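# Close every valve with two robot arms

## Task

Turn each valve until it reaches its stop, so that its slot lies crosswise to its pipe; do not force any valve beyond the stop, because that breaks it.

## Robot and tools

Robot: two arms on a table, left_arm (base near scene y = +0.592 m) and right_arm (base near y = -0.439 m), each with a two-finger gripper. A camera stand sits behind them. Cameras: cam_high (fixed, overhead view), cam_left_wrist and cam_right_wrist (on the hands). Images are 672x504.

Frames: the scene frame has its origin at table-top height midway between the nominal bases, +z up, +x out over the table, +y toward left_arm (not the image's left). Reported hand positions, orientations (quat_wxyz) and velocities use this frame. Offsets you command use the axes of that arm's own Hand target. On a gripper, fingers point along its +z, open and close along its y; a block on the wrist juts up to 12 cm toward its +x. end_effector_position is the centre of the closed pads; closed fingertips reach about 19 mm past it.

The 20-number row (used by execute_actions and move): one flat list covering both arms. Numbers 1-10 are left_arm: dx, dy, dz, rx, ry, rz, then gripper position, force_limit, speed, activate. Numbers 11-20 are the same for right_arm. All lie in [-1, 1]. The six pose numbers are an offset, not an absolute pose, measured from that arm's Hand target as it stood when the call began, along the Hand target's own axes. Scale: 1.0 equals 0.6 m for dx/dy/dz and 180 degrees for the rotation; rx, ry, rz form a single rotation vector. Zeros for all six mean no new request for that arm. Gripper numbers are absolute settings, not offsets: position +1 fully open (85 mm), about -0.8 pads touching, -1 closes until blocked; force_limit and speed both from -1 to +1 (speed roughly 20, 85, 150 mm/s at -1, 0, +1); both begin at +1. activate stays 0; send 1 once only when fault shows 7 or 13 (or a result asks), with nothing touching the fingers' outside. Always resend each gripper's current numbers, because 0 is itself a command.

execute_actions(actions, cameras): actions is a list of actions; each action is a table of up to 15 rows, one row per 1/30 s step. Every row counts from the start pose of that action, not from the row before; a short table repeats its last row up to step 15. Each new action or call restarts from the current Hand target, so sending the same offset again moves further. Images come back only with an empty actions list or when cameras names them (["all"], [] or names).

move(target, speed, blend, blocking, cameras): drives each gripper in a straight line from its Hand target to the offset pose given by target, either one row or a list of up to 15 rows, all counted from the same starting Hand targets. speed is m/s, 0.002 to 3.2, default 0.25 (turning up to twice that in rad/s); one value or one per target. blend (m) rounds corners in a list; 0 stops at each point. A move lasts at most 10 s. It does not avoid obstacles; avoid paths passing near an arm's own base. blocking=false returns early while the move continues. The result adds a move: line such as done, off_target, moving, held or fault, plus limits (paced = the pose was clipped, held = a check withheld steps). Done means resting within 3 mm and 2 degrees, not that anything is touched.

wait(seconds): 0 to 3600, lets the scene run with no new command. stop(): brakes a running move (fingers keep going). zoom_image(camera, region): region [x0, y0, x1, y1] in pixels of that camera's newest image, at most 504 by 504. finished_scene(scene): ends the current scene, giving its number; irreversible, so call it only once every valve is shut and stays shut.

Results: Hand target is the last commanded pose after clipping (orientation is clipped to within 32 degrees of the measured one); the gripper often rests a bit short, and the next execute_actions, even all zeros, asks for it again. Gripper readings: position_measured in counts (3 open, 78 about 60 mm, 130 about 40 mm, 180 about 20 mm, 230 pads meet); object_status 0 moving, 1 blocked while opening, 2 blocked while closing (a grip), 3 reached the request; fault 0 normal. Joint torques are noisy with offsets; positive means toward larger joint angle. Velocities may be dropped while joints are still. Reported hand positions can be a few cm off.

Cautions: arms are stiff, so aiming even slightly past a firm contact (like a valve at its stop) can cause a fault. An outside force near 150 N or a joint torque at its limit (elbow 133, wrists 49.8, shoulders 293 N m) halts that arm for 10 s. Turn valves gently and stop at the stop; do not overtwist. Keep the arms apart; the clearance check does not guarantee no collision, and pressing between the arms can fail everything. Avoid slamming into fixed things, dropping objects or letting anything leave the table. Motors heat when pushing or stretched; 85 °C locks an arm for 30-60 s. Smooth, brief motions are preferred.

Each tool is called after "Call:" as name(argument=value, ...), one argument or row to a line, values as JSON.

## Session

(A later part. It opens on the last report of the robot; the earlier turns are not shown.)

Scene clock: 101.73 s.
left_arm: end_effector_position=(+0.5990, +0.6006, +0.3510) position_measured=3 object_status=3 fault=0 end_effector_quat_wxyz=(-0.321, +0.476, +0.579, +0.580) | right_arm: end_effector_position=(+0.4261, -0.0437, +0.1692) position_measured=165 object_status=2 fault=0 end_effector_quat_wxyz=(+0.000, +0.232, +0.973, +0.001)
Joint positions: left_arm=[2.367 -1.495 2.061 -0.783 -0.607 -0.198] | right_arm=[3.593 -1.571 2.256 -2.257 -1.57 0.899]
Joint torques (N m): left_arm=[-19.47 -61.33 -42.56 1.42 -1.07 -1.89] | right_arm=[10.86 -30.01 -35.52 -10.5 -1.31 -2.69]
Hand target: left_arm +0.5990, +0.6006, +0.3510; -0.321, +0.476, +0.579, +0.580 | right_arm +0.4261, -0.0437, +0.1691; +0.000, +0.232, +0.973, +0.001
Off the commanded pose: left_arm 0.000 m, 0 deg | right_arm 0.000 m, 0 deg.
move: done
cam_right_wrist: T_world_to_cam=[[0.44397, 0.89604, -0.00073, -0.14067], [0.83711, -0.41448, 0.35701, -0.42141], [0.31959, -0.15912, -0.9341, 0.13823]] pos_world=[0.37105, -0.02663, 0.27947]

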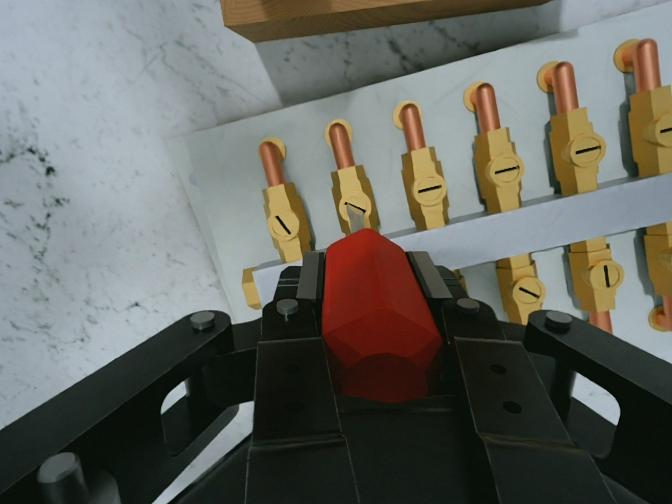

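Call:
move(
  target=[
    [0,0,0,0,0,0,1,1,1,0, 0.0004,0.0001,0.0020,0,0,0,-0.98,1,-1,0],
  ],
  speed=0.01,
)

Call:
move(
  target=[
    [0,0,0,0,0,0,1,1,1,0, 0,0,0.0022,0,0,0,-0.98,1,-1,0],
  ],
  speed=0.01,
)

Call:
move(
  target=[
    [0,0,0,0,0,0,1,1,1,0, 0,0,0.0025,0,0,0,-0.98,1,-1,0],
  ],
  speed=0.01,
  cameras=["cam_right_wrist"],
)

Call:
zoom_image(
  camera="cam_right_wrist",
  region=[325, 175, 385, 235],
)

Scene clock: 102.47 s.
left_arm: end_effector_position=(+0.5990, +0.6006, +0.3510) position_measured=3 object_status=3 fault=0 end_effector_quat_wxyz=(-0.321, +0.476, +0.579, +0.580) | right_arm: end_effector_position=(+0.4259, -0.0436, +0.1679) position_measured=165 object_status=2 fault=0 end_effector_quat_wxyz=(+0.000, +0.232, +0.973, +0.001)
Joint positions: left_arm=[2.367 -1.495 2.061 -0.783 -0.607 -0.198] | right_arm=[3.593 -1.569 2.257 -2.26 -1.57 0.899]
Joint torques (N m): left_arm=[-18.06 -64.11 -41.98 1.34 -1.38 -2.1] | right_arm=[11.61 -30.64 -36.45 -11.28 -0.63 0.87]
Hand target: left_arm +0.5990, +0.6006, +0.3510; -0.321, +0.476, +0.579, +0.580 | right_arm +0.4259, -0.0435, +0.1679; +0.000, +0.232, +0.973, +0.001
Off the commanded pose: left_arm 0.000 m, 0 deg | right_arm 0.000 m, 0 deg.
move: done

Scene clock: 102.97 s.
left_arm: end_effector_position=(+0.5990, +0.6006, +0.3510) position_measured=3 object_status=3 fault=0 end_effector_quat_wxyz=(-0.321, +0.476, +0.579, +0.580) | right_arm: end_effector_position=(+0.4259, -0.0435, +0.1666) position_measured=165 object_status=2 fault=0 end_effector_quat_wxyz=(+0.000, +0.232, +0.973, +0.001)
Joint positions: left_arm=[2.367 -1.495 2.061 -0.783 -0.607 -0.198] | right_arm=[3.593 -1.567 2.258 -2.263 -1.57 0.899]
Joint torques (N m): left_arm=[-18.65 -62.51 -41.44 1.52 -1.29 -1.87] | right_arm=[11.18 -29.82 -35.11 -11.16 -0.15 0.91]
Hand target: left_arm +0.5990, +0.6006, +0.3510; -0.321, +0.476, +0.579, +0.580 | right_arm +0.4259, -0.0435, +0.1665; +0.000, +0.232, +0.973, +0.001
Off the commanded pose: left_arm 0.000 m, 0 deg | right_arm 0.000 m, 0 deg.
move: done

Scene clock: 103.47 s.
left_arm: end_effector_position=(+0.5990, +0.6006, +0.3510) position_measured=3 object_status=3 fault=0 end_effector_quat_wxyz=(-0.321, +0.476, +0.579, +0.580) | right_arm: end_effector_position=(+0.4260, -0.0435, +0.1652) position_measured=165 object_status=2 fault=0 end_effector_quat_wxyz=(+0.000, +0.232, +0.973, +0.001)
Joint positions: left_arm=[2.367 -1.495 2.061 -0.783 -0.607 -0.198] | right_arm=[3.593 -1.566 2.26 -2.266 -1.57 0.899]
Joint torques (N m): left_arm=[-21.58 -63.18 -42.18 1.18 -1.25 -2.1] | right_arm=[8.19 -9.45 -16.98 -8.74 0.36 0.89]
Hand target: left_arm +0.5990, +0.6006, +0.3510; -0.321, +0.476, +0.579, +0.580 | right_arm +0.4259, -0.0435, +0.1650; +0.000, +0.232, +0.973, +0.001
Off the commanded pose: left_arm 0.000 m, 0 deg | right_arm 0.000 m, 0 deg.
move: done
cam_right_wrist: T_world_to_cam=[[0.44395, 0.89605, -0.00055, -0.14081], [0.83704, -0.41449, 0.35716, -0.41975], [0.31981, -0.15902, -0.93404, 0.1345]] pos_world=[0.37085, -0.02643, 0.27547]

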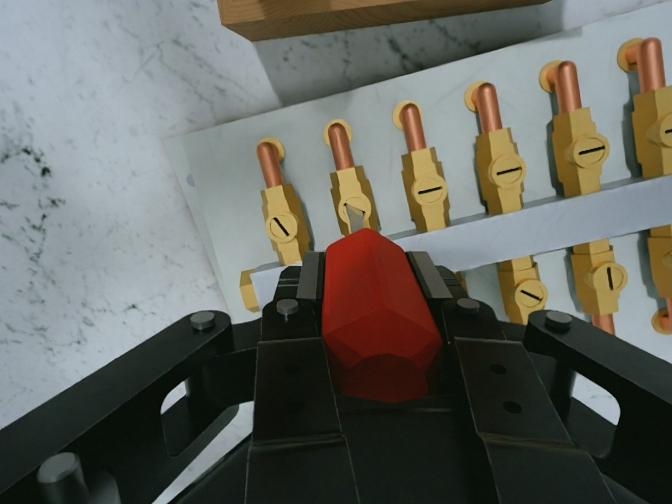

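Scaled by 8.400 from the camera's image (finer frame: 960x720).

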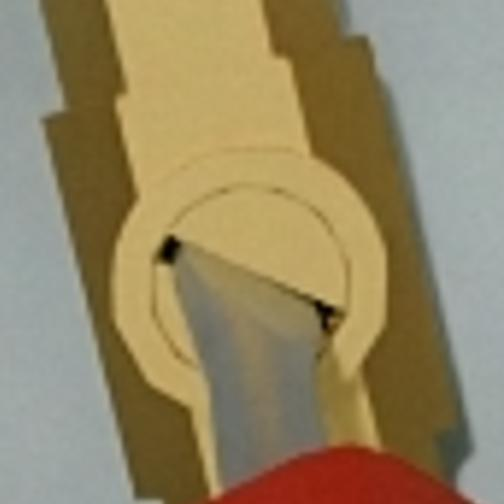

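Call:
move(
  target=[
    [0,0,0,0,0,0,1,1,1,0, 0.0005,0.0017,-0.0003,0,0,-0.1222,-0.98,1,-1,0],
    [0,0,0,0,0,0,1,1,1,0, 0.0017,0.0030,-0.0003,0,0,-0.25,-0.98,1,-1,0],
  ],
  speed=0.3,
  blend=0.002,
)

Call:
move(
  target=[
    [0,0,0,0,0,0,1,1,1,0, 0,0.0003,0,0,0,-0.0167,-0.98,1,-1,0],
  ],
  speed=0.1,
  cameras=["cam_right_wrist"],
)

Call:
zoom_image(
  camera="cam_right_wrist",
  region=[325, 175, 385, 235],
)

Scene clock: 105.70 s.
left_arm: end_effector_position=(+0.5990, +0.6006, +0.3510) position_measured=3 object_status=3 fault=0 end_effector_quat_wxyz=(-0.321, +0.476, +0.579, +0.580) | right_arm: end_effector_position=(+0.4259, -0.0415, +0.1652) position_measured=165 object_status=2 fault=0 end_effector_quat_wxyz=(+0.000, -0.158, +0.987, +0.001)
Joint positions: left_arm=[2.367 -1.495 2.061 -0.783 -0.607 -0.198] | right_arm=[3.597 -1.563 2.257 -2.266 -1.57 0.118]
Joint torques (N m): left_arm=[-21.47 -62.87 -42 1.38 -1.42 -2.22] | right_arm=[-2.56 -59.21 -35.61 -0.46 6.78 -3.33]
Hand target: left_arm +0.5990, +0.6006, +0.3510; -0.321, +0.476, +0.579, +0.580 | right_arm +0.4258, -0.0415, +0.1652; +0.000, -0.158, +0.987, +0.001
Off the commanded pose: left_arm 0.000 m, 0 deg | right_arm 0.000 m, 0 deg.
move: done

Scene clock: 106.50 s.
left_arm: end_effector_position=(+0.5990, +0.6006, +0.3510) position_measured=3 object_status=3 fault=0 end_effector_quat_wxyz=(-0.321, +0.476, +0.579, +0.580) | right_arm: end_effector_position=(+0.4257, -0.0413, +0.1652) position_measured=165 object_status=2 fault=0 end_effector_quat_wxyz=(+0.000, -0.184, +0.983, +0.001)
Joint positions: left_arm=[2.367 -1.495 2.061 -0.783 -0.607 -0.198] | right_arm=[3.597 -1.563 2.257 -2.266 -1.57 0.065]
Joint torques (N m): left_arm=[-19.6 -61.18 -41.32 0.98 -1.48 -1.76] | right_arm=[22.81 -36.35 -51.13 -0.43 4.37 -3.92]
Hand target: left_arm +0.5990, +0.6006, +0.3510; -0.321, +0.476, +0.579, +0.580 | right_arm +0.4258, -0.0413, +0.1652; +0.000, -0.184, +0.983, +0.001
Off the commanded pose: left_arm 0.000 m, 0 deg | right_arm 0.000 m, 0 deg.
move: done
cam_right_wrist: T_world_to_cam=[[-0.36867, 0.92956, -0.00108, 0.20482], [0.86783, 0.3446, 0.35793, -0.40051], [0.33309, 0.13102, -0.93375, 0.14115]] pos_world=[0.37607, -0.07087, 0.27537]

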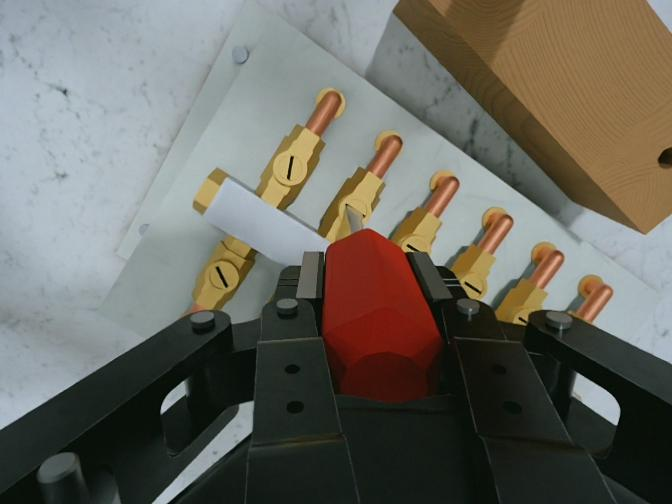

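Scaled by 8.400 from the camera's image (finer frame: 960x720).

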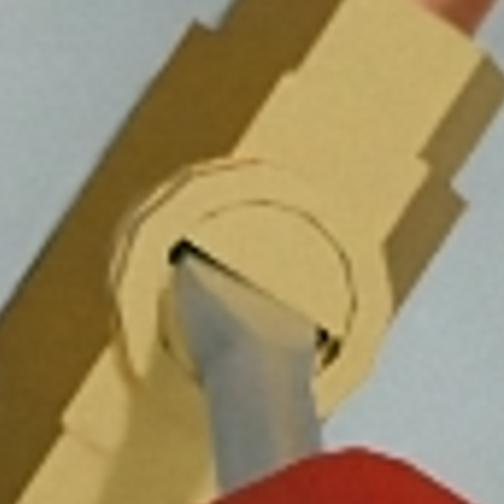

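Call:
move(
  target=[
    [0,0,0,0,0,0,1,1,1,0, 0,0.0002,0,0,0,-0.011,-0.98,1,-1,0],
    [0,0,0,0,0,0,1,1,1,0, 0,-0.0006,0,0,0,0.03,-0.98,1,-1,0],
    [0,0,0,0,0,0,1,1,1,0, 0,-0.0006,-0.0168,0,0,0.03,-0.98,1,-1,0],
    [0,0,0,0,0,0,1,1,1,0, 0.0397,-0.0612,-0.0168,0,0,0.4511,-0.98,1,-1,0],
  ],
  speed=[0.1,0.1,0.06,0.4],
  cameras=["cam_right_wrist"],
)

Call:
zoom_image(
  camera="cam_right_wrist",
  region=[325, 175, 385, 235],
)

Scene clock: 111.10 s.
left_arm: end_effector_position=(+0.5990, +0.6006, +0.3510) position_measured=3 object_status=3 fault=0 end_effector_quat_wxyz=(-0.321, +0.476, +0.579, +0.580) | right_arm: end_effector_position=(+0.4168, -0.0842, +0.1753) position_measured=165 object_status=2 fault=0 end_effector_quat_wxyz=(+0.000, +0.500, +0.866, +0.001)
Joint positions: left_arm=[2.367 -1.495 2.061 -0.783 -0.607 -0.198] | right_arm=[3.531 -1.638 2.306 -2.24 -1.57 1.416]
Joint torques (N m): left_arm=[-19.54 -62.49 -41.61 1.29 -0.5 -1.92] | right_arm=[-14.83 -48.02 -35.76 -0.49 -1.77 0.77]
Hand target: left_arm +0.5990, +0.6006, +0.3510; -0.321, +0.476, +0.579, +0.580 | right_arm +0.4168, -0.0842, +0.1753; +0.000, +0.500, +0.866, +0.001
Off the commanded pose: left_arm 0.000 m, 0 deg | right_arm 0.000 m, 0 deg.
move: done
cam_right_wrist: T_world_to_cam=[[0.8619, 0.50708, -0.00119, -0.30709], [0.47416, -0.8051, 0.35636, -0.31405], [0.17975, -0.30771, -0.93435, 0.18624]] pos_world=[0.38012, -0.03982, 0.28557]

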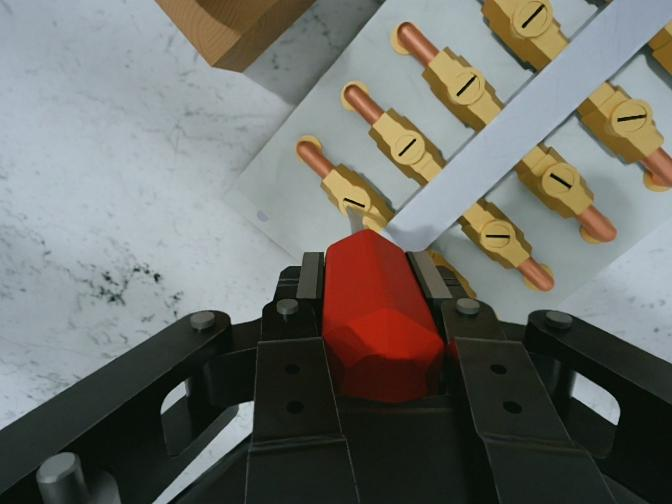

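Scaled by 8.400 from the camera's image (finer frame: 960x720).

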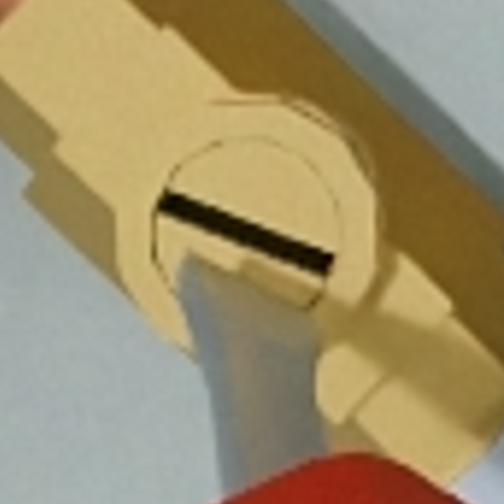

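Call:
move(
  target=[
    [0,0,0,0,0,0,1,1,1,0, 0.0024,0.0001,0,0,0,-0.012,-0.98,1,-1,0],
    [0,0,0,0,0,0,1,1,1,0, 0.0024,0.0001,0.0103,0,0,-0.012,-0.98,1,-1,0],
  ],
  speed=[0.05,0.04],
  cameras=["cam_right_wrist"],
)

Call:
zoom_image(
  camera="cam_right_wrist",
  region=[325, 175, 385, 235],
)

Scene clock: 112.40 s.
left_arm: end_effector_position=(+0.5990, +0.6006, +0.3510) position_measured=3 object_status=3 fault=0 end_effector_quat_wxyz=(-0.321, +0.476, +0.579, +0.580) | right_arm: end_effector_position=(+0.4162, -0.0829, +0.1692) position_measured=165 object_status=2 fault=0 end_effector_quat_wxyz=(+0.000, +0.484, +0.875, +0.001)
Joint positions: left_arm=[2.367 -1.495 2.061 -0.783 -0.607 -0.198] | right_arm=[3.533 -1.629 2.312 -2.254 -1.57 1.381]
Joint torques (N m): left_arm=[-22.31 -63.36 -42.64 0.88 -0.87 -1.79] | right_arm=[11.46 -22.8 -35.93 -11.08 0.26 -2.75]
Hand target: left_arm +0.5990, +0.6006, +0.3510; -0.321, +0.476, +0.579, +0.580 | right_arm +0.4162, -0.0829, +0.1691; +0.000, +0.483, +0.875, +0.001
Off the commanded pose: left_arm 0.000 m, 0 deg | right_arm 0.000 m, 0 deg.
move: done
cam_right_wrist: T_world_to_cam=[[0.84235, 0.53892, -0.00111, -0.29641], [0.50387, -0.78683, 0.3564, -0.3214], [0.1912, -0.30078, -0.93433, 0.17686]] pos_world=[0.37781, -0.03995, 0.27947]

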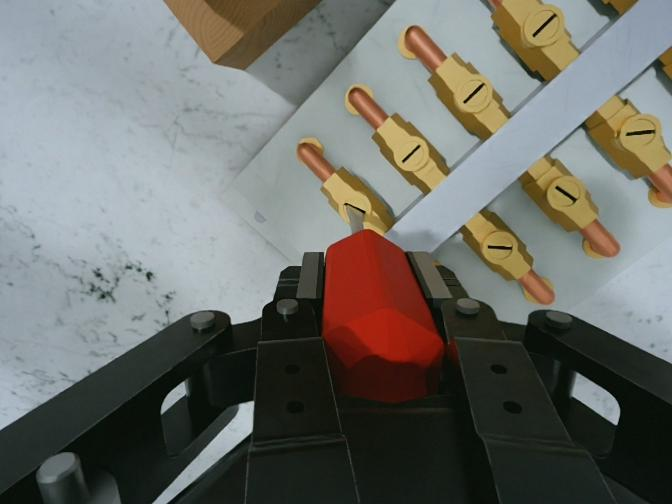

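Scaled by 8.400 from the camera's image (finer frame: 960x720).

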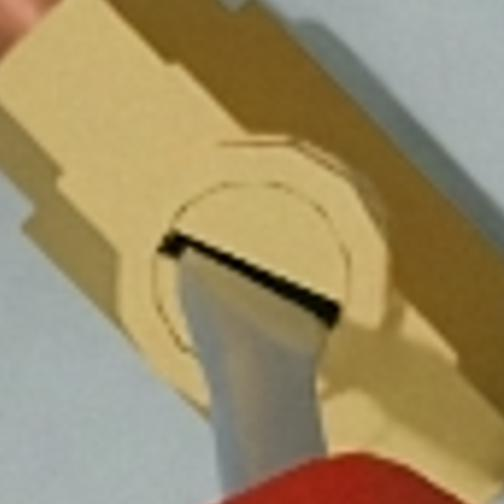

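Call:
move(
  target=[
    [0,0,0,0,0,0,1,1,1,0, 0.0002,0.0,0.0020,0,0,-0.003,-0.98,1,-1,0],
  ],
  speed=0.01,
)

Call:
move(
  target=[
    [0,0,0,0,0,0,1,1,1,0, 0,0,0.0022,0,0,0,-0.98,1,-1,0],
  ],
  speed=0.01,
)

Call:
move(
  target=[
    [0,0,0,0,0,0,1,1,1,0, 0,0,0.0023,0,0,0,-0.98,1,-1,0],
  ],
  speed=0.01,
  cameras=["cam_right_wrist"],
)

Call:
zoom_image(
  camera="cam_right_wrist",
  region=[325, 175, 385, 235],
)

Scene clock: 113.37 s.
left_arm: end_effector_position=(+0.5990, +0.6006, +0.3510) position_measured=3 object_status=3 fault=0 end_effector_quat_wxyz=(-0.321, +0.476, +0.579, +0.580) | right_arm: end_effector_position=(+0.4161, -0.0828, +0.1679) position_measured=165 object_status=2 fault=0 end_effector_quat_wxyz=(+0.000, +0.479, +0.878, +0.001)
Joint positions: left_arm=[2.367 -1.495 2.061 -0.783 -0.607 -0.198] | right_arm=[3.534 -1.627 2.313 -2.257 -1.57 1.372]
Joint torques (N m): left_arm=[-20.49 -59.85 -39.69 1.55 -0.96 -2.21] | right_arm=[10.92 -25.99 -35.26 -11.33 1.89 -1.98]
Hand target: left_arm +0.5990, +0.6006, +0.3510; -0.321, +0.476, +0.579, +0.580 | right_arm +0.4161, -0.0828, +0.1679; +0.000, +0.479, +0.878, +0.001
Off the commanded pose: left_arm 0.000 m, 0 deg | right_arm 0.000 m, 0 deg.
move: done

Scene clock: 113.87 s.
left_arm: end_effector_position=(+0.5990, +0.6006, +0.3510) position_measured=3 object_status=3 fault=0 end_effector_quat_wxyz=(-0.321, +0.476, +0.579, +0.580) | right_arm: end_effector_position=(+0.4162, -0.0828, +0.1667) position_measured=165 object_status=2 fault=0 end_effector_quat_wxyz=(+0.000, +0.479, +0.878, +0.001)
Joint positions: left_arm=[2.367 -1.495 2.061 -0.783 -0.607 -0.198] | right_arm=[3.534 -1.626 2.314 -2.26 -1.57 1.372]
Joint torques (N m): left_arm=[-20.16 -63.39 -42.25 1.33 -1.18 -1.5] | right_arm=[9.94 -6.72 -22.32 -10.78 1.81 -2.78]
Hand target: left_arm +0.5990, +0.6006, +0.3510; -0.321, +0.476, +0.579, +0.580 | right_arm +0.4161, -0.0828, +0.1666; +0.000, +0.479, +0.878, +0.001
Off the commanded pose: left_arm 0.000 m, 0 deg | right_arm 0.000 m, 0 deg.
move: done

Scene clock: 114.37 s.
left_arm: end_effector_position=(+0.5990, +0.6006, +0.3510) position_measured=3 object_status=3 fault=0 end_effector_quat_wxyz=(-0.321, +0.476, +0.579, +0.580) | right_arm: end_effector_position=(+0.4161, -0.0827, +0.1653) position_measured=165 object_status=2 fault=0 end_effector_quat_wxyz=(+0.000, +0.479, +0.878, +0.001)
Joint positions: left_arm=[2.367 -1.495 2.061 -0.783 -0.607 -0.198] | right_arm=[3.534 -1.624 2.316 -2.264 -1.57 1.372]
Joint torques (N m): left_arm=[-20.77 -64.7 -43.14 1.12 -1.02 -1.94] | right_arm=[0.03 -2.3 -18.6 -10.46 0.4 -2.11]
Hand target: left_arm +0.5990, +0.6006, +0.3510; -0.321, +0.476, +0.579, +0.580 | right_arm +0.4161, -0.0828, +0.1652; +0.000, +0.479, +0.878, +0.001
Off the commanded pose: left_arm 0.000 m, 0 deg | right_arm 0.000 m, 0 deg.
move: done
cam_right_wrist: T_world_to_cam=[[0.83718, 0.54693, -0.00093, -0.29377], [0.51129, -0.78202, 0.35642, -0.32257], [0.19421, -0.29887, -0.93432, 0.17217]] pos_world=[0.37743, -0.04013, 0.27557]

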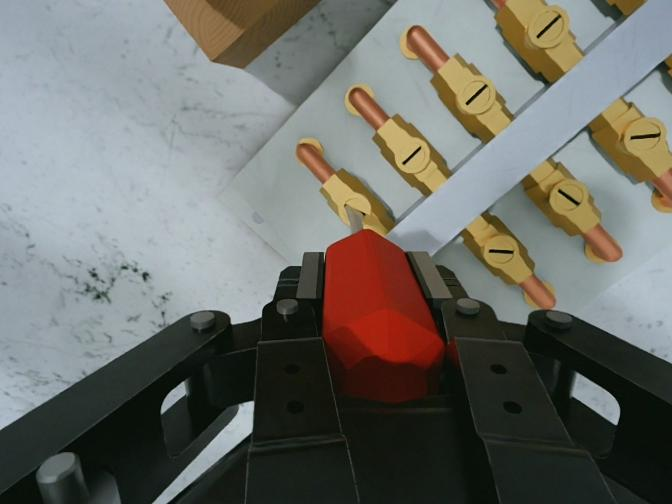

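Scaled by 8.400 from the camera's image (finer frame: 960x720).

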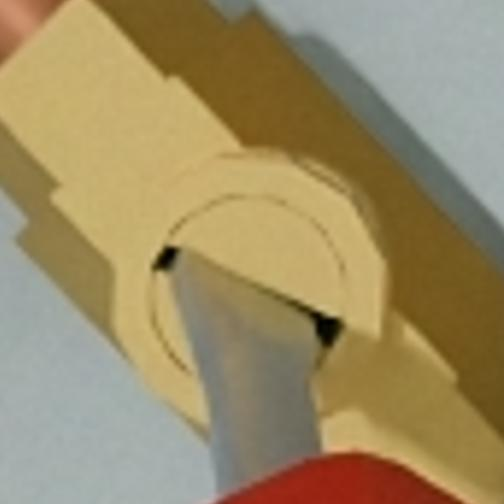

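Call:
move(
  target=[
    [0,0,0,0,0,0,1,1,1,0, 0.0005,0.0018,0,0,0,-0.1389,-0.98,1,-1,0],
    [0,0,0,0,0,0,1,1,1,0, 0.0018,0.0032,0,0,0,-0.2778,-0.98,1,-1,0],
    [0,0,0,0,0,0,1,1,1,0, 0.0037,0.0038,0,0,0,-0.4222,-0.98,1,-1,0],
  ],
  speed=0.3,
  blend=0.002,
)

Call:
move(
  target=[
    [0,0,0,0,0,0,1,1,1,0, 0,0.0003,0,0,0,-0.0139,-0.98,1,-1,0],
  ],
  speed=0.1,
  cameras=["cam_right_wrist"],
)

Call:
zoom_image(
  camera="cam_right_wrist",
  region=[325, 175, 385, 235],
)

Scene clock: 117.57 s.
left_arm: end_effector_position=(+0.5990, +0.6006, +0.3510) position_measured=3 object_status=3 fault=0 end_effector_quat_wxyz=(-0.321, +0.476, +0.579, +0.580) | right_arm: end_effector_position=(+0.4169, -0.0797, +0.1652) position_measured=165 object_status=2 fault=0 end_effector_quat_wxyz=(+0.000, -0.162, +0.987, +0.001)
Joint positions: left_arm=[2.367 -1.495 2.061 -0.783 -0.607 -0.198] | right_arm=[3.539 -1.619 2.311 -2.264 -1.57 0.051]
Joint torques (N m): left_arm=[-20.46 -60.76 -41.58 1.19 -0.81 -1.95] | right_arm=[2.28 -37.83 -24.6 1.69 9.98 -2.66]
Hand target: left_arm +0.5990, +0.6006, +0.3510; -0.321, +0.476, +0.579, +0.580 | right_arm +0.4168, -0.0797, +0.1652; +0.000, -0.163, +0.987, +0.001
Off the commanded pose: left_arm 0.000 m, 0 deg | right_arm 0.000 m, 0 deg.
move: done

Scene clock: 118.30 s.
left_arm: end_effector_position=(+0.5990, +0.6006, +0.3510) position_measured=3 object_status=3 fault=0 end_effector_quat_wxyz=(-0.321, +0.476, +0.579, +0.580) | right_arm: end_effector_position=(+0.4167, -0.0795, +0.1652) position_measured=165 object_status=2 fault=0 end_effector_quat_wxyz=(+0.000, -0.184, +0.983, +0.001)
Joint positions: left_arm=[2.367 -1.495 2.061 -0.783 -0.607 -0.198] | right_arm=[3.539 -1.619 2.311 -2.264 -1.57 0.007]
Joint torques (N m): left_arm=[-21.53 -63.36 -41.4 0.81 -0.51 -2] | right_arm=[28.48 -15.93 -38.31 0.67 7.94 -3.52]
Hand target: left_arm +0.5990, +0.6006, +0.3510; -0.321, +0.476, +0.579, +0.580 | right_arm +0.4168, -0.0795, +0.1652; +0.000, -0.184, +0.983, +0.001
Off the commanded pose: left_arm 0.000 m, 0 deg | right_arm 0.000 m, 0 deg.
move: done
cam_right_wrist: T_world_to_cam=[[-0.36867, 0.92956, -0.00108, 0.23702], [0.86783, 0.3446, 0.35793, -0.37953], [0.33309, 0.13102, -0.93375, 0.14915]] pos_world=[0.36707, -0.10907, 0.27537]

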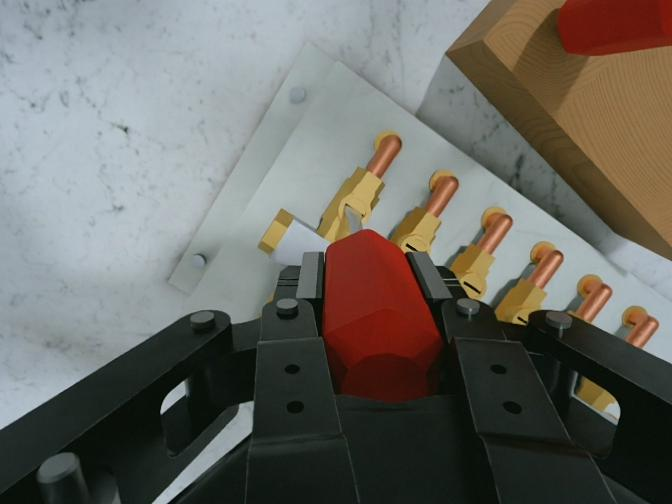

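Scaled by 8.400 from the camera's image (finer frame: 960x720).

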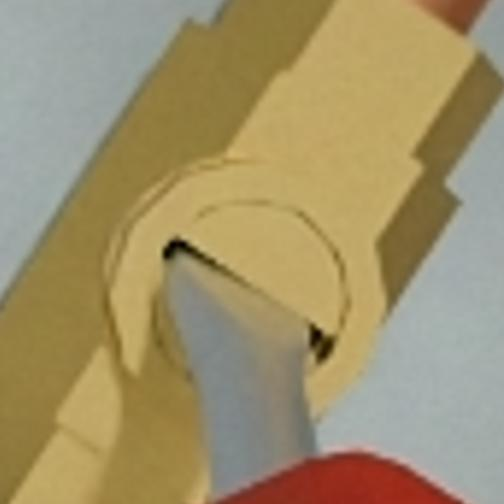

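Call:
move(
  target=[
    [0,0,0,0,0,0,1,1,1,0, 0,0.0002,0,0,0,-0.0139,-0.98,1,-1,0],
  ],
  speed=0.1,
  cameras=["cam_right_wrist"],
)

Call:
zoom_image(
  camera="cam_right_wrist",
  region=[325, 175, 385, 235],
)

Scene clock: 119.17 s.
left_arm: end_effector_position=(+0.5990, +0.6006, +0.3510) position_measured=3 object_status=3 fault=0 end_effector_quat_wxyz=(-0.321, +0.476, +0.579, +0.580) | right_arm: end_effector_position=(+0.4167, -0.0794, +0.1652) position_measured=165 object_status=2 fault=0 end_effector_quat_wxyz=(+0.000, -0.205, +0.979, +0.001)
Joint positions: left_arm=[2.367 -1.495 2.061 -0.783 -0.607 -0.198] | right_arm=[3.539 -1.619 2.311 -2.264 -1.57 -0.036]
Joint torques (N m): left_arm=[-21.67 -60.73 -41.27 0.87 -0.67 -1.63] | right_arm=[27.25 -13.63 -39.36 -1.86 6.44 -4.64]
Hand target: left_arm +0.5990, +0.6006, +0.3510; -0.321, +0.476, +0.579, +0.580 | right_arm +0.4167, -0.0794, +0.1652; +0.000, -0.205, +0.979, +0.001
Off the commanded pose: left_arm 0.000 m, 0 deg | right_arm 0.000 m, 0 deg.
move: done
cam_right_wrist: T_world_to_cam=[[-0.40895, 0.91256, -0.0011, 0.25231], [0.8519, 0.3822, 0.35804, -0.37], [0.32715, 0.14548, -0.93371, 0.15274]] pos_world=[0.36841, -0.11106, 0.27537]

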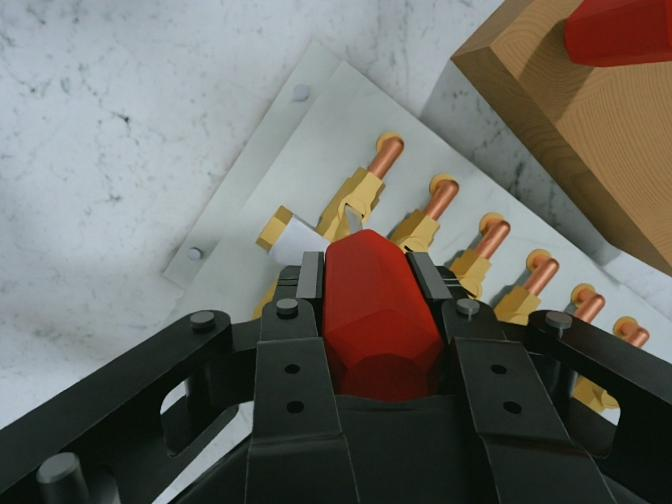

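Scaled by 8.400 from the camera's image (finer frame: 960x720).

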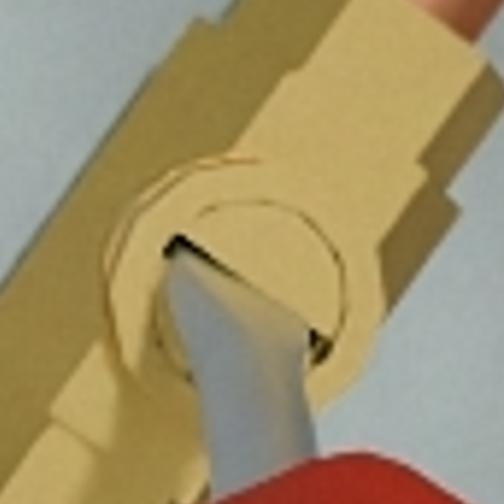

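Call:
move(
  target=[
    [0,0,0,0,0,0,1,1,1,0, 0,-0.0007,0,0,0,0.035,-0.98,1,-1,0],
    [0,0,0,0,0,0,1,1,1,0, 0,-0.0007,-0.075,0,0,0.035,-0.98,1,-1,0],
    [0,0,0,0,0,0,1,1,1,0, -0.0853,-0.0667,-0.075,0,0,0.2817,-0.98,1,-1,0],
    [0,0,0,0,0,0,1,1,1,0, -0.0853,-0.0667,-0.053,0,0,0.2817,-0.98,1,-1,0],
  ],
  speed=[0.1,0.1,0.4,0.1],
  cameras=["cam_right_wrist"],
)

Call:
zoom_image(
  camera="cam_right_wrist",
  region=[325, 165, 385, 225],
)

Call:
zoom_image(
  camera="cam_right_wrist",
  region=[270, 20, 470, 180],
)

Scene clock: 123.40 s.
left_arm: end_effector_position=(+0.5990, +0.6006, +0.3510) position_measured=3 object_status=3 fault=0 end_effector_quat_wxyz=(-0.321, +0.476, +0.579, +0.580) | right_arm: end_effector_position=(+0.4797, -0.0955, +0.1971) position_measured=165 object_status=2 fault=0 end_effector_quat_wxyz=(+0.000, +0.233, +0.972, +0.001)
Joint positions: left_arm=[2.367 -1.495 2.061 -0.783 -0.607 -0.198] | right_arm=[3.473 -1.59 2.213 -2.195 -1.57 0.782]
Joint torques (N m): left_arm=[-23.17 -63.59 -42.28 1.04 -1.24 -2.09] | right_arm=[-8.11 -29.78 -37.3 -11.02 -2.06 0.68]
Hand target: left_arm +0.5990, +0.6006, +0.3510; -0.321, +0.476, +0.579, +0.580 | right_arm +0.4797, -0.0955, +0.1970; +0.000, +0.233, +0.972, +0.001
Off the commanded pose: left_arm 0.000 m, 0 deg | right_arm 0.000 m, 0 deg.
move: done
cam_right_wrist: T_world_to_cam=[[0.44699, 0.89454, -0.00079, -0.11958], [0.83573, -0.41729, 0.35697, -0.49725], [0.319, -0.16022, -0.93412, 0.13912]] pos_world=[0.42464, -0.07824, 0.30737]

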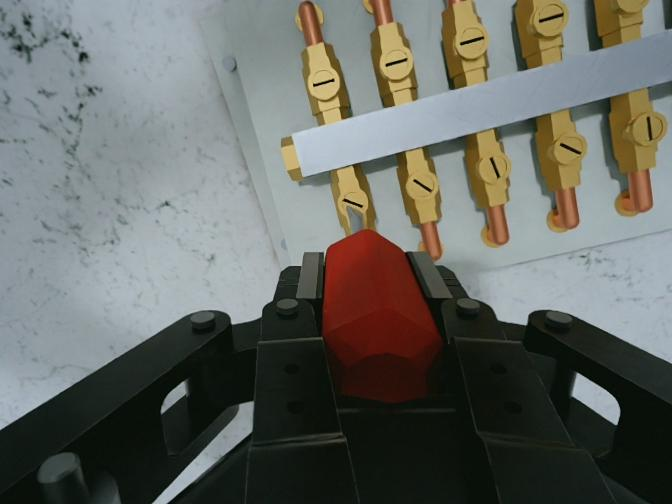

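Scaled by 8.400 from the camera's image (finer frame: 960x720).

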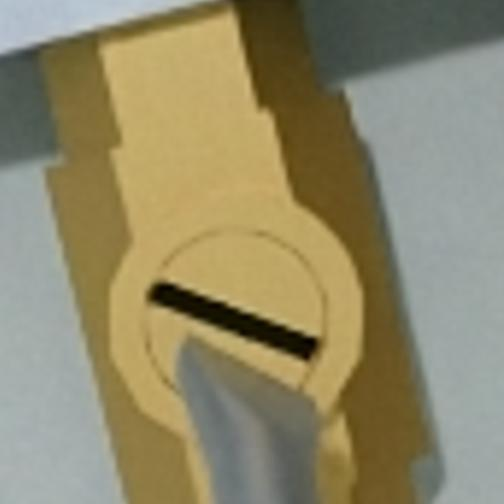

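Scaled by 2.520 from the camera's image (finer frame: 960x720).

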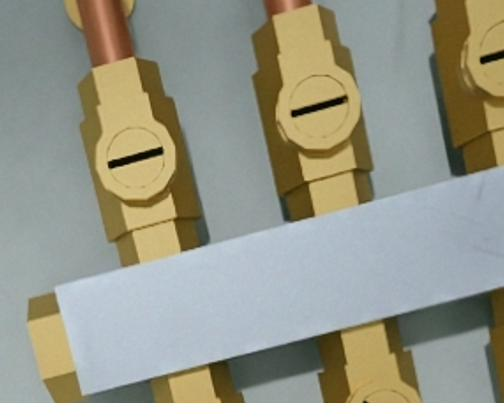

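Call:
move(
  target=[
    [0,0,0,0,0,0,1,1,1,0, 0,-0.0005,0.0,0,0,-0.026,-0.98,1,-1,0],
    [0,0,0,0,0,0,1,1,1,0, 0,-0.0005,0.0115,0,0,-0.026,-0.98,1,-1,0],
  ],
  speed=[0.1,0.04],
  cameras=["cam_right_wrist"],
)

Call:
zoom_image(
  camera="cam_right_wrist",
  region=[325, 175, 385, 235],
)

Scene clock: 125.30 s.
left_arm: end_effector_position=(+0.5990, +0.6006, +0.3510) position_measured=3 object_status=3 fault=0 end_effector_quat_wxyz=(-0.321, +0.476, +0.579, +0.580) | right_arm: end_effector_position=(+0.4795, -0.0958, +0.1902) position_measured=165 object_status=2 fault=0 end_effector_quat_wxyz=(+0.000, +0.194, +0.981, +0.001)
Joint positions: left_arm=[2.367 -1.495 2.061 -0.783 -0.607 -0.198] | right_arm=[3.472 -1.582 2.22 -2.21 -1.57 0.7]
Joint torques (N m): left_arm=[-21.11 -63 -43.11 0.82 -0.69 -1.84] | right_arm=[-11.1 -29.08 -36.17 -11.27 2.46 -2.69]
Hand target: left_arm +0.5990, +0.6006, +0.3510; -0.321, +0.476, +0.579, +0.580 | right_arm +0.4795, -0.0958, +0.1901; +0.000, +0.193, +0.981, +0.001
Off the commanded pose: left_arm 0.000 m, 0 deg | right_arm 0.000 m, 0 deg.
move: done
cam_right_wrist: T_world_to_cam=[[0.37254, 0.92802, -0.00077, -0.08044], [0.86693, -0.34772, 0.35711, -0.50315], [0.33114, -0.1337, -0.93406, 0.12938]] pos_world=[0.42332, -0.083, 0.30047]

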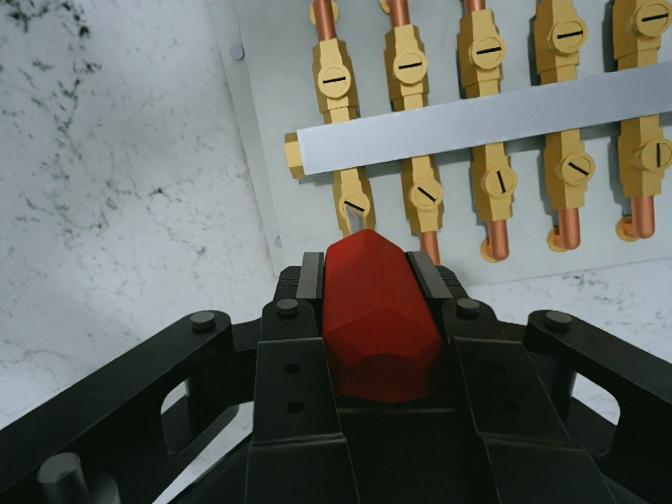

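Scaled by 8.400 from the camera's image (finer frame: 960x720).

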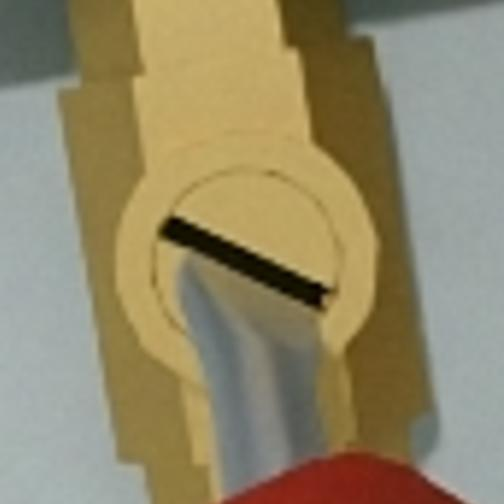

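Call:
move(
  target=[
    [0,0,0,0,0,0,1,1,1,0, 0,0,0.0055,0,0,0,-0.98,1,-1,0],
  ],
  speed=[0.02],
  cameras=["cam_right_wrist"],
)

Call:
zoom_image(
  camera="cam_right_wrist",
  region=[325, 175, 385, 235],
)

Scene clock: 126.00 s.
left_arm: end_effector_position=(+0.5990, +0.6006, +0.3510) position_measured=3 object_status=3 fault=0 end_effector_quat_wxyz=(-0.321, +0.476, +0.579, +0.580) | right_arm: end_effector_position=(+0.4795, -0.0958, +0.1869) position_measured=165 object_status=2 fault=0 end_effector_quat_wxyz=(+0.000, +0.194, +0.981, +0.001)
Joint positions: left_arm=[2.367 -1.495 2.061 -0.783 -0.607 -0.198] | right_arm=[3.472 -1.578 2.223 -2.217 -1.57 0.7]
Joint torques (N m): left_arm=[-20.97 -61.96 -41.97 0.75 -1.17 -2.06] | right_arm=[-9.25 -33.4 -37.04 -11.35 2.34 -2.65]
Hand target: left_arm +0.5990, +0.6006, +0.3510; -0.321, +0.476, +0.579, +0.580 | right_arm +0.4795, -0.0958, +0.1868; +0.000, +0.193, +0.981, +0.001
Off the commanded pose: left_arm 0.000 m, 0 deg | right_arm 0.000 m, 0 deg.
move: done
cam_right_wrist: T_world_to_cam=[[0.37255, 0.92801, -0.0008, -0.08044], [0.86695, -0.34773, 0.35703, -0.50196], [0.33105, -0.13371, -0.93409, 0.12634]] pos_world=[0.42332, -0.083, 0.29717]

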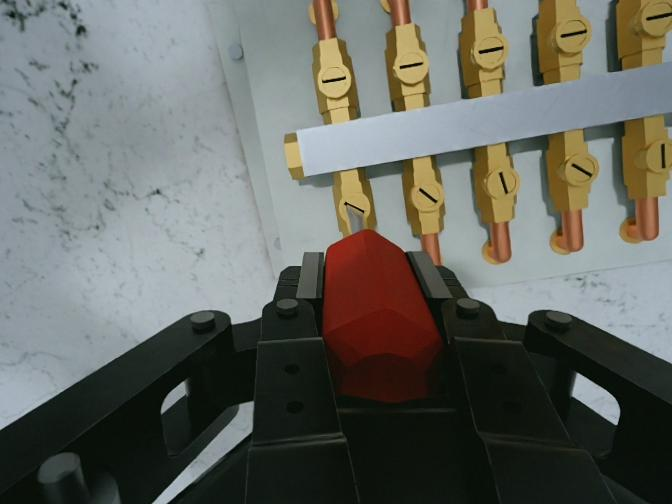

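Scaled by 8.400 from the camera's image (finer frame: 960x720).

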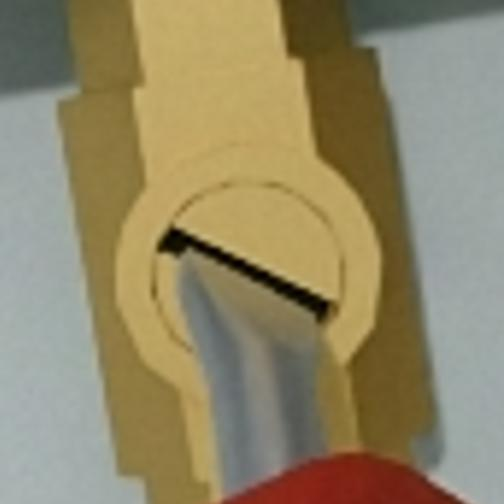

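Call:
move(
  target=[
    [0,0,0,0,0,0,1,1,1,0, 0,0,0.0025,0,0,0,-0.98,1,-1,0],
  ],
  speed=[0.02],
)

Call:
move(
  target=[
    [0,0,0,0,0,0,1,1,1,0, 0,0,0.0015,0,0,0,-0.98,1,-1,0],
  ],
  speed=[0.02],
  cameras=["cam_right_wrist"],
)

Call:
zoom_image(
  camera="cam_right_wrist",
  region=[325, 175, 385, 235],
)

Scene clock: 126.73 s.
left_arm: end_effector_position=(+0.5990, +0.6006, +0.3510) position_measured=3 object_status=3 fault=0 end_effector_quat_wxyz=(-0.321, +0.476, +0.579, +0.580) | right_arm: end_effector_position=(+0.4795, -0.0958, +0.1853) position_measured=165 object_status=2 fault=0 end_effector_quat_wxyz=(+0.000, +0.194, +0.981, +0.001)
Joint positions: left_arm=[2.367 -1.495 2.061 -0.783 -0.607 -0.198] | right_arm=[3.472 -1.576 2.225 -2.221 -1.57 0.7]
Joint torques (N m): left_arm=[-19.69 -62.6 -42.26 0.46 -0.83 -2.05] | right_arm=[-3.28 -30.32 -36.6 -11.16 2.66 -2.29]
Hand target: left_arm +0.5990, +0.6006, +0.3510; -0.321, +0.476, +0.579, +0.580 | right_arm +0.4795, -0.0958, +0.1853; +0.000, +0.193, +0.981, +0.001
Off the commanded pose: left_arm 0.000 m, 0 deg | right_arm 0.000 m, 0 deg.
move: done

Scene clock: 127.23 s.
left_arm: end_effector_position=(+0.5990, +0.6006, +0.3510) position_measured=3 object_status=3 fault=0 end_effector_quat_wxyz=(-0.321, +0.476, +0.579, +0.580) | right_arm: end_effector_position=(+0.4795, -0.0958, +0.1844) position_measured=165 object_status=2 fault=0 end_effector_quat_wxyz=(+0.000, +0.194, +0.981, +0.001)
Joint positions: left_arm=[2.367 -1.495 2.061 -0.783 -0.607 -0.198] | right_arm=[3.472 -1.575 2.226 -2.223 -1.57 0.7]
Joint torques (N m): left_arm=[-19.37 -62.43 -43.12 0.79 -1.13 -1.9] | right_arm=[0.77 -31.74 -37.04 -11.2 2.56 -2]
Hand target: left_arm +0.5990, +0.6006, +0.3510; -0.321, +0.476, +0.579, +0.580 | right_arm +0.4795, -0.0957, +0.1844; +0.000, +0.193, +0.981, +0.001
Off the commanded pose: left_arm 0.000 m, 0 deg | right_arm 0.000 m, 0 deg.
move: done
cam_right_wrist: T_world_to_cam=[[0.37255, 0.92801, -0.0008, -0.08044], [0.86695, -0.34773, 0.35703, -0.50106], [0.33105, -0.13371, -0.93409, 0.12401]] pos_world=[0.42332, -0.083, 0.29467]

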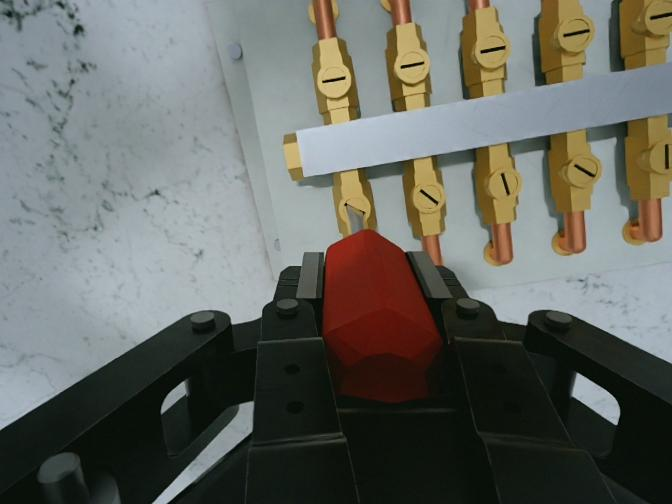

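Scaled by 8.400 from the camera's image (finer frame: 960x720).

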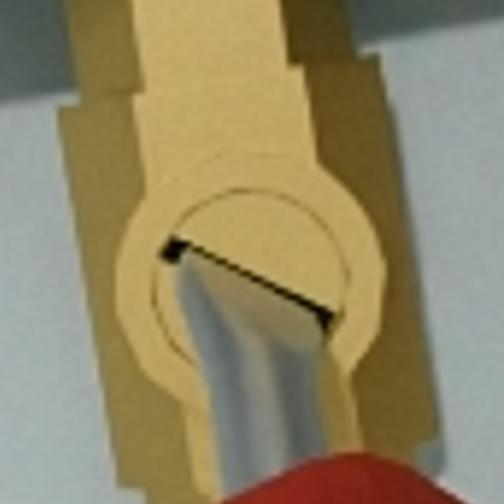

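Call:
move(
  target=[
    [0,0,0,0,0,0,1,1,1,0, 0,0,0.0015,0,0,0,-0.98,1,-1,0],
  ],
  speed=[0.01],
)

Call:
move(
  target=[
    [0,0,0,0,0,0,1,1,1,0, 0,0,0.0015,0,0,0,-0.98,1,-1,0],
  ],
  speed=[0.01],
  cameras=["cam_right_wrist"],
)

Call:
zoom_image(
  camera="cam_right_wrist",
  region=[325, 175, 385, 235],
)

Scene clock: 127.93 s.
left_arm: end_effector_position=(+0.5990, +0.6006, +0.3510) position_measured=3 object_status=3 fault=0 end_effector_quat_wxyz=(-0.321, +0.476, +0.579, +0.580) | right_arm: end_effector_position=(+0.4795, -0.0957, +0.1835) position_measured=165 object_status=2 fault=0 end_effector_quat_wxyz=(+0.000, +0.193, +0.981, +0.001)
Joint positions: left_arm=[2.367 -1.495 2.061 -0.783 -0.607 -0.198] | right_arm=[3.472 -1.574 2.227 -2.225 -1.57 0.7]
Joint torques (N m): left_arm=[-20.61 -60.95 -42.12 1.08 -0.76 -2.08] | right_arm=[1.48 -29.68 -36.51 -11 2.54 -1.65]
Hand target: left_arm +0.5990, +0.6006, +0.3510; -0.321, +0.476, +0.579, +0.580 | right_arm +0.4795, -0.0957, +0.1835; +0.000, +0.193, +0.981, +0.001
Off the commanded pose: left_arm 0.000 m, 0 deg | right_arm 0.000 m, 0 deg.
move: done

Scene clock: 128.43 s.
left_arm: end_effector_position=(+0.5990, +0.6006, +0.3510) position_measured=3 object_status=3 fault=0 end_effector_quat_wxyz=(-0.321, +0.476, +0.579, +0.580) | right_arm: end_effector_position=(+0.4795, -0.0957, +0.1826) position_measured=165 object_status=2 fault=0 end_effector_quat_wxyz=(+0.000, +0.193, +0.981, +0.001)
Joint positions: left_arm=[2.367 -1.495 2.061 -0.783 -0.607 -0.198] | right_arm=[3.472 -1.572 2.227 -2.227 -1.57 0.7]
Joint torques (N m): left_arm=[-20.94 -62.33 -41.48 0.6 -0.95 -1.46] | right_arm=[2.33 -29.93 -36.4 -11.05 2.49 -0.78]
Hand target: left_arm +0.5990, +0.6006, +0.3510; -0.321, +0.476, +0.579, +0.580 | right_arm +0.4795, -0.0957, +0.1826; +0.000, +0.193, +0.981, +0.001
Off the commanded pose: left_arm 0.000 m, 0 deg | right_arm 0.000 m, 0 deg.
move: done
cam_right_wrist: T_world_to_cam=[[0.37255, 0.92801, -0.0008, -0.08045], [0.86695, -0.34773, 0.35703, -0.50042], [0.33105, -0.13371, -0.93409, 0.12233]] pos_world=[0.42332, -0.083, 0.29287]

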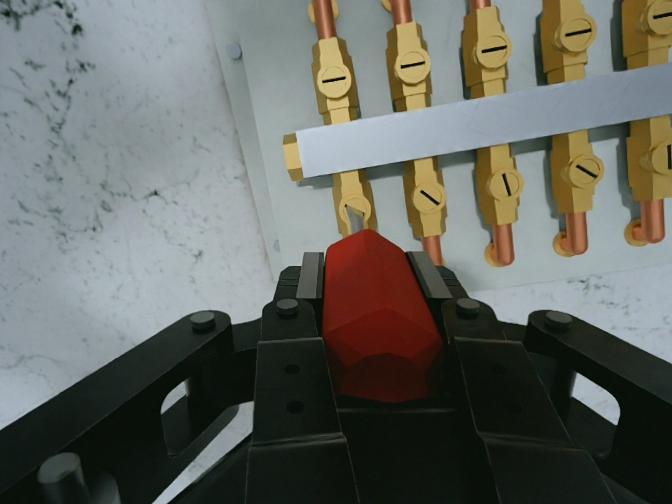

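Scaled by 8.400 from the camera's image (finer frame: 960x720).

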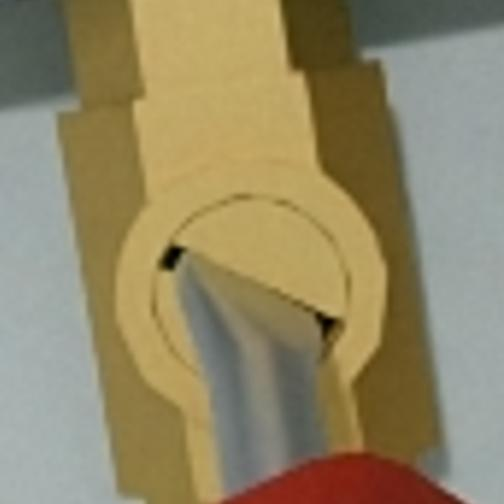

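Call:
move(
  target=[
    [0,0,0,0,0,0,1,1,1,0, -0.0003,-0.0001,0.0015,0,0,0,-0.98,1,-1,0],
  ],
  speed=[0.01],
)

Call:
move(
  target=[
    [0,0,0,0,0,0,1,1,1,0, 0,0,0.0015,0,0,0,-0.98,1,-1,0],
  ],
  speed=[0.01],
  cameras=["cam_right_wrist"],
)

Call:
zoom_image(
  camera="cam_right_wrist",
  region=[325, 175, 385, 235],
)

Scene clock: 129.10 s.
left_arm: end_effector_position=(+0.5990, +0.6006, +0.3510) position_measured=3 object_status=3 fault=0 end_effector_quat_wxyz=(-0.321, +0.476, +0.579, +0.580) | right_arm: end_effector_position=(+0.4797, -0.0959, +0.1817) position_measured=165 object_status=2 fault=0 end_effector_quat_wxyz=(+0.000, +0.193, +0.981, +0.001)
Joint positions: left_arm=[2.367 -1.495 2.061 -0.783 -0.607 -0.198] | right_arm=[3.472 -1.571 2.228 -2.229 -1.57 0.7]
Joint torques (N m): left_arm=[-20.4 -62.96 -40.89 0.75 -0.85 -2.46] | right_arm=[-14.66 -31.29 -36.41 -11.35 2.4 -3.13]
Hand target: left_arm +0.5990, +0.6006, +0.3510; -0.321, +0.476, +0.579, +0.580 | right_arm +0.4797, -0.0959, +0.1817; +0.000, +0.193, +0.981, +0.001
Off the commanded pose: left_arm 0.000 m, 0 deg | right_arm 0.000 m, 0 deg.
move: done

Scene clock: 129.60 s.
left_arm: end_effector_position=(+0.5990, +0.6006, +0.3510) position_measured=3 object_status=3 fault=0 end_effector_quat_wxyz=(-0.321, +0.476, +0.579, +0.580) | right_arm: end_effector_position=(+0.4797, -0.0959, +0.1808) position_measured=165 object_status=2 fault=0 end_effector_quat_wxyz=(+0.000, +0.193, +0.981, +0.001)
Joint positions: left_arm=[2.367 -1.495 2.061 -0.783 -0.607 -0.198] | right_arm=[3.472 -1.57 2.229 -2.23 -1.57 0.7]
Joint torques (N m): left_arm=[-22.28 -62.82 -42.22 1.24 -1.21 -1.74] | right_arm=[-14.94 -31.8 -36.42 -11.35 2.57 -2.91]
Hand target: left_arm +0.5990, +0.6006, +0.3510; -0.321, +0.476, +0.579, +0.580 | right_arm +0.4797, -0.0959, +0.1808; +0.000, +0.193, +0.981, +0.001
Off the commanded pose: left_arm 0.000 m, 0 deg | right_arm 0.000 m, 0 deg.
move: done
cam_right_wrist: T_world_to_cam=[[0.37255, 0.92801, -0.0008, -0.0803], [0.86695, -0.34773, 0.35703, -0.49994], [0.33105, -0.13371, -0.93409, 0.12058]] pos_world=[0.42342, -0.0832, 0.29107]

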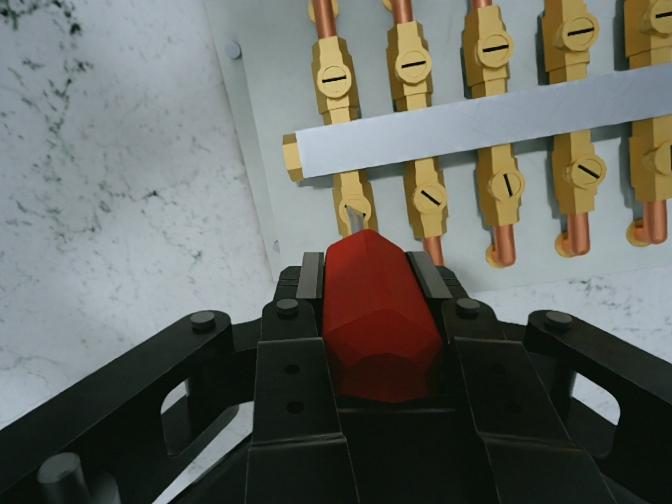

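Scaled by 8.400 from the camera's image (finer frame: 960x720).

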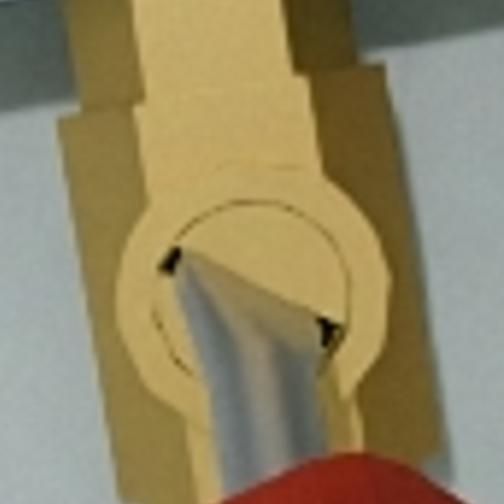

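Call:
move(
  target=[
    [0,0,0,0,0,0,1,1,1,0, 0,0,0.0012,0,0,0,-0.98,1,-1,0],
  ],
  speed=[0.01],
)

Scene clock: 130.20 s.
left_arm: end_effector_position=(+0.5990, +0.6006, +0.3510) position_measured=3 object_status=3 fault=0 end_effector_quat_wxyz=(-0.321, +0.476, +0.579, +0.580) | right_arm: end_effector_position=(+0.4797, -0.0959, +0.1801) position_measured=165 object_status=2 fault=0 end_effector_quat_wxyz=(+0.000, +0.193, +0.981, +0.001)
Joint positions: left_arm=[2.367 -1.495 2.061 -0.783 -0.607 -0.198] | right_arm=[3.472 -1.569 2.23 -2.232 -1.57 0.7]
Joint torques (N m): left_arm=[-21.51 -61.16 -41.86 0.34 -1.04 -2.08] | right_arm=[-14.01 -30.57 -35.85 -11.13 2.44 -2.79]
Hand target: left_arm +0.5990, +0.6006, +0.3510; -0.321, +0.476, +0.579, +0.580 | right_arm +0.4797, -0.0959, +0.1801; +0.000, +0.193, +0.981, +0.001
Off the commanded pose: left_arm 0.000 m, 0 deg | right_arm 0.000 m, 0 deg.
move: done


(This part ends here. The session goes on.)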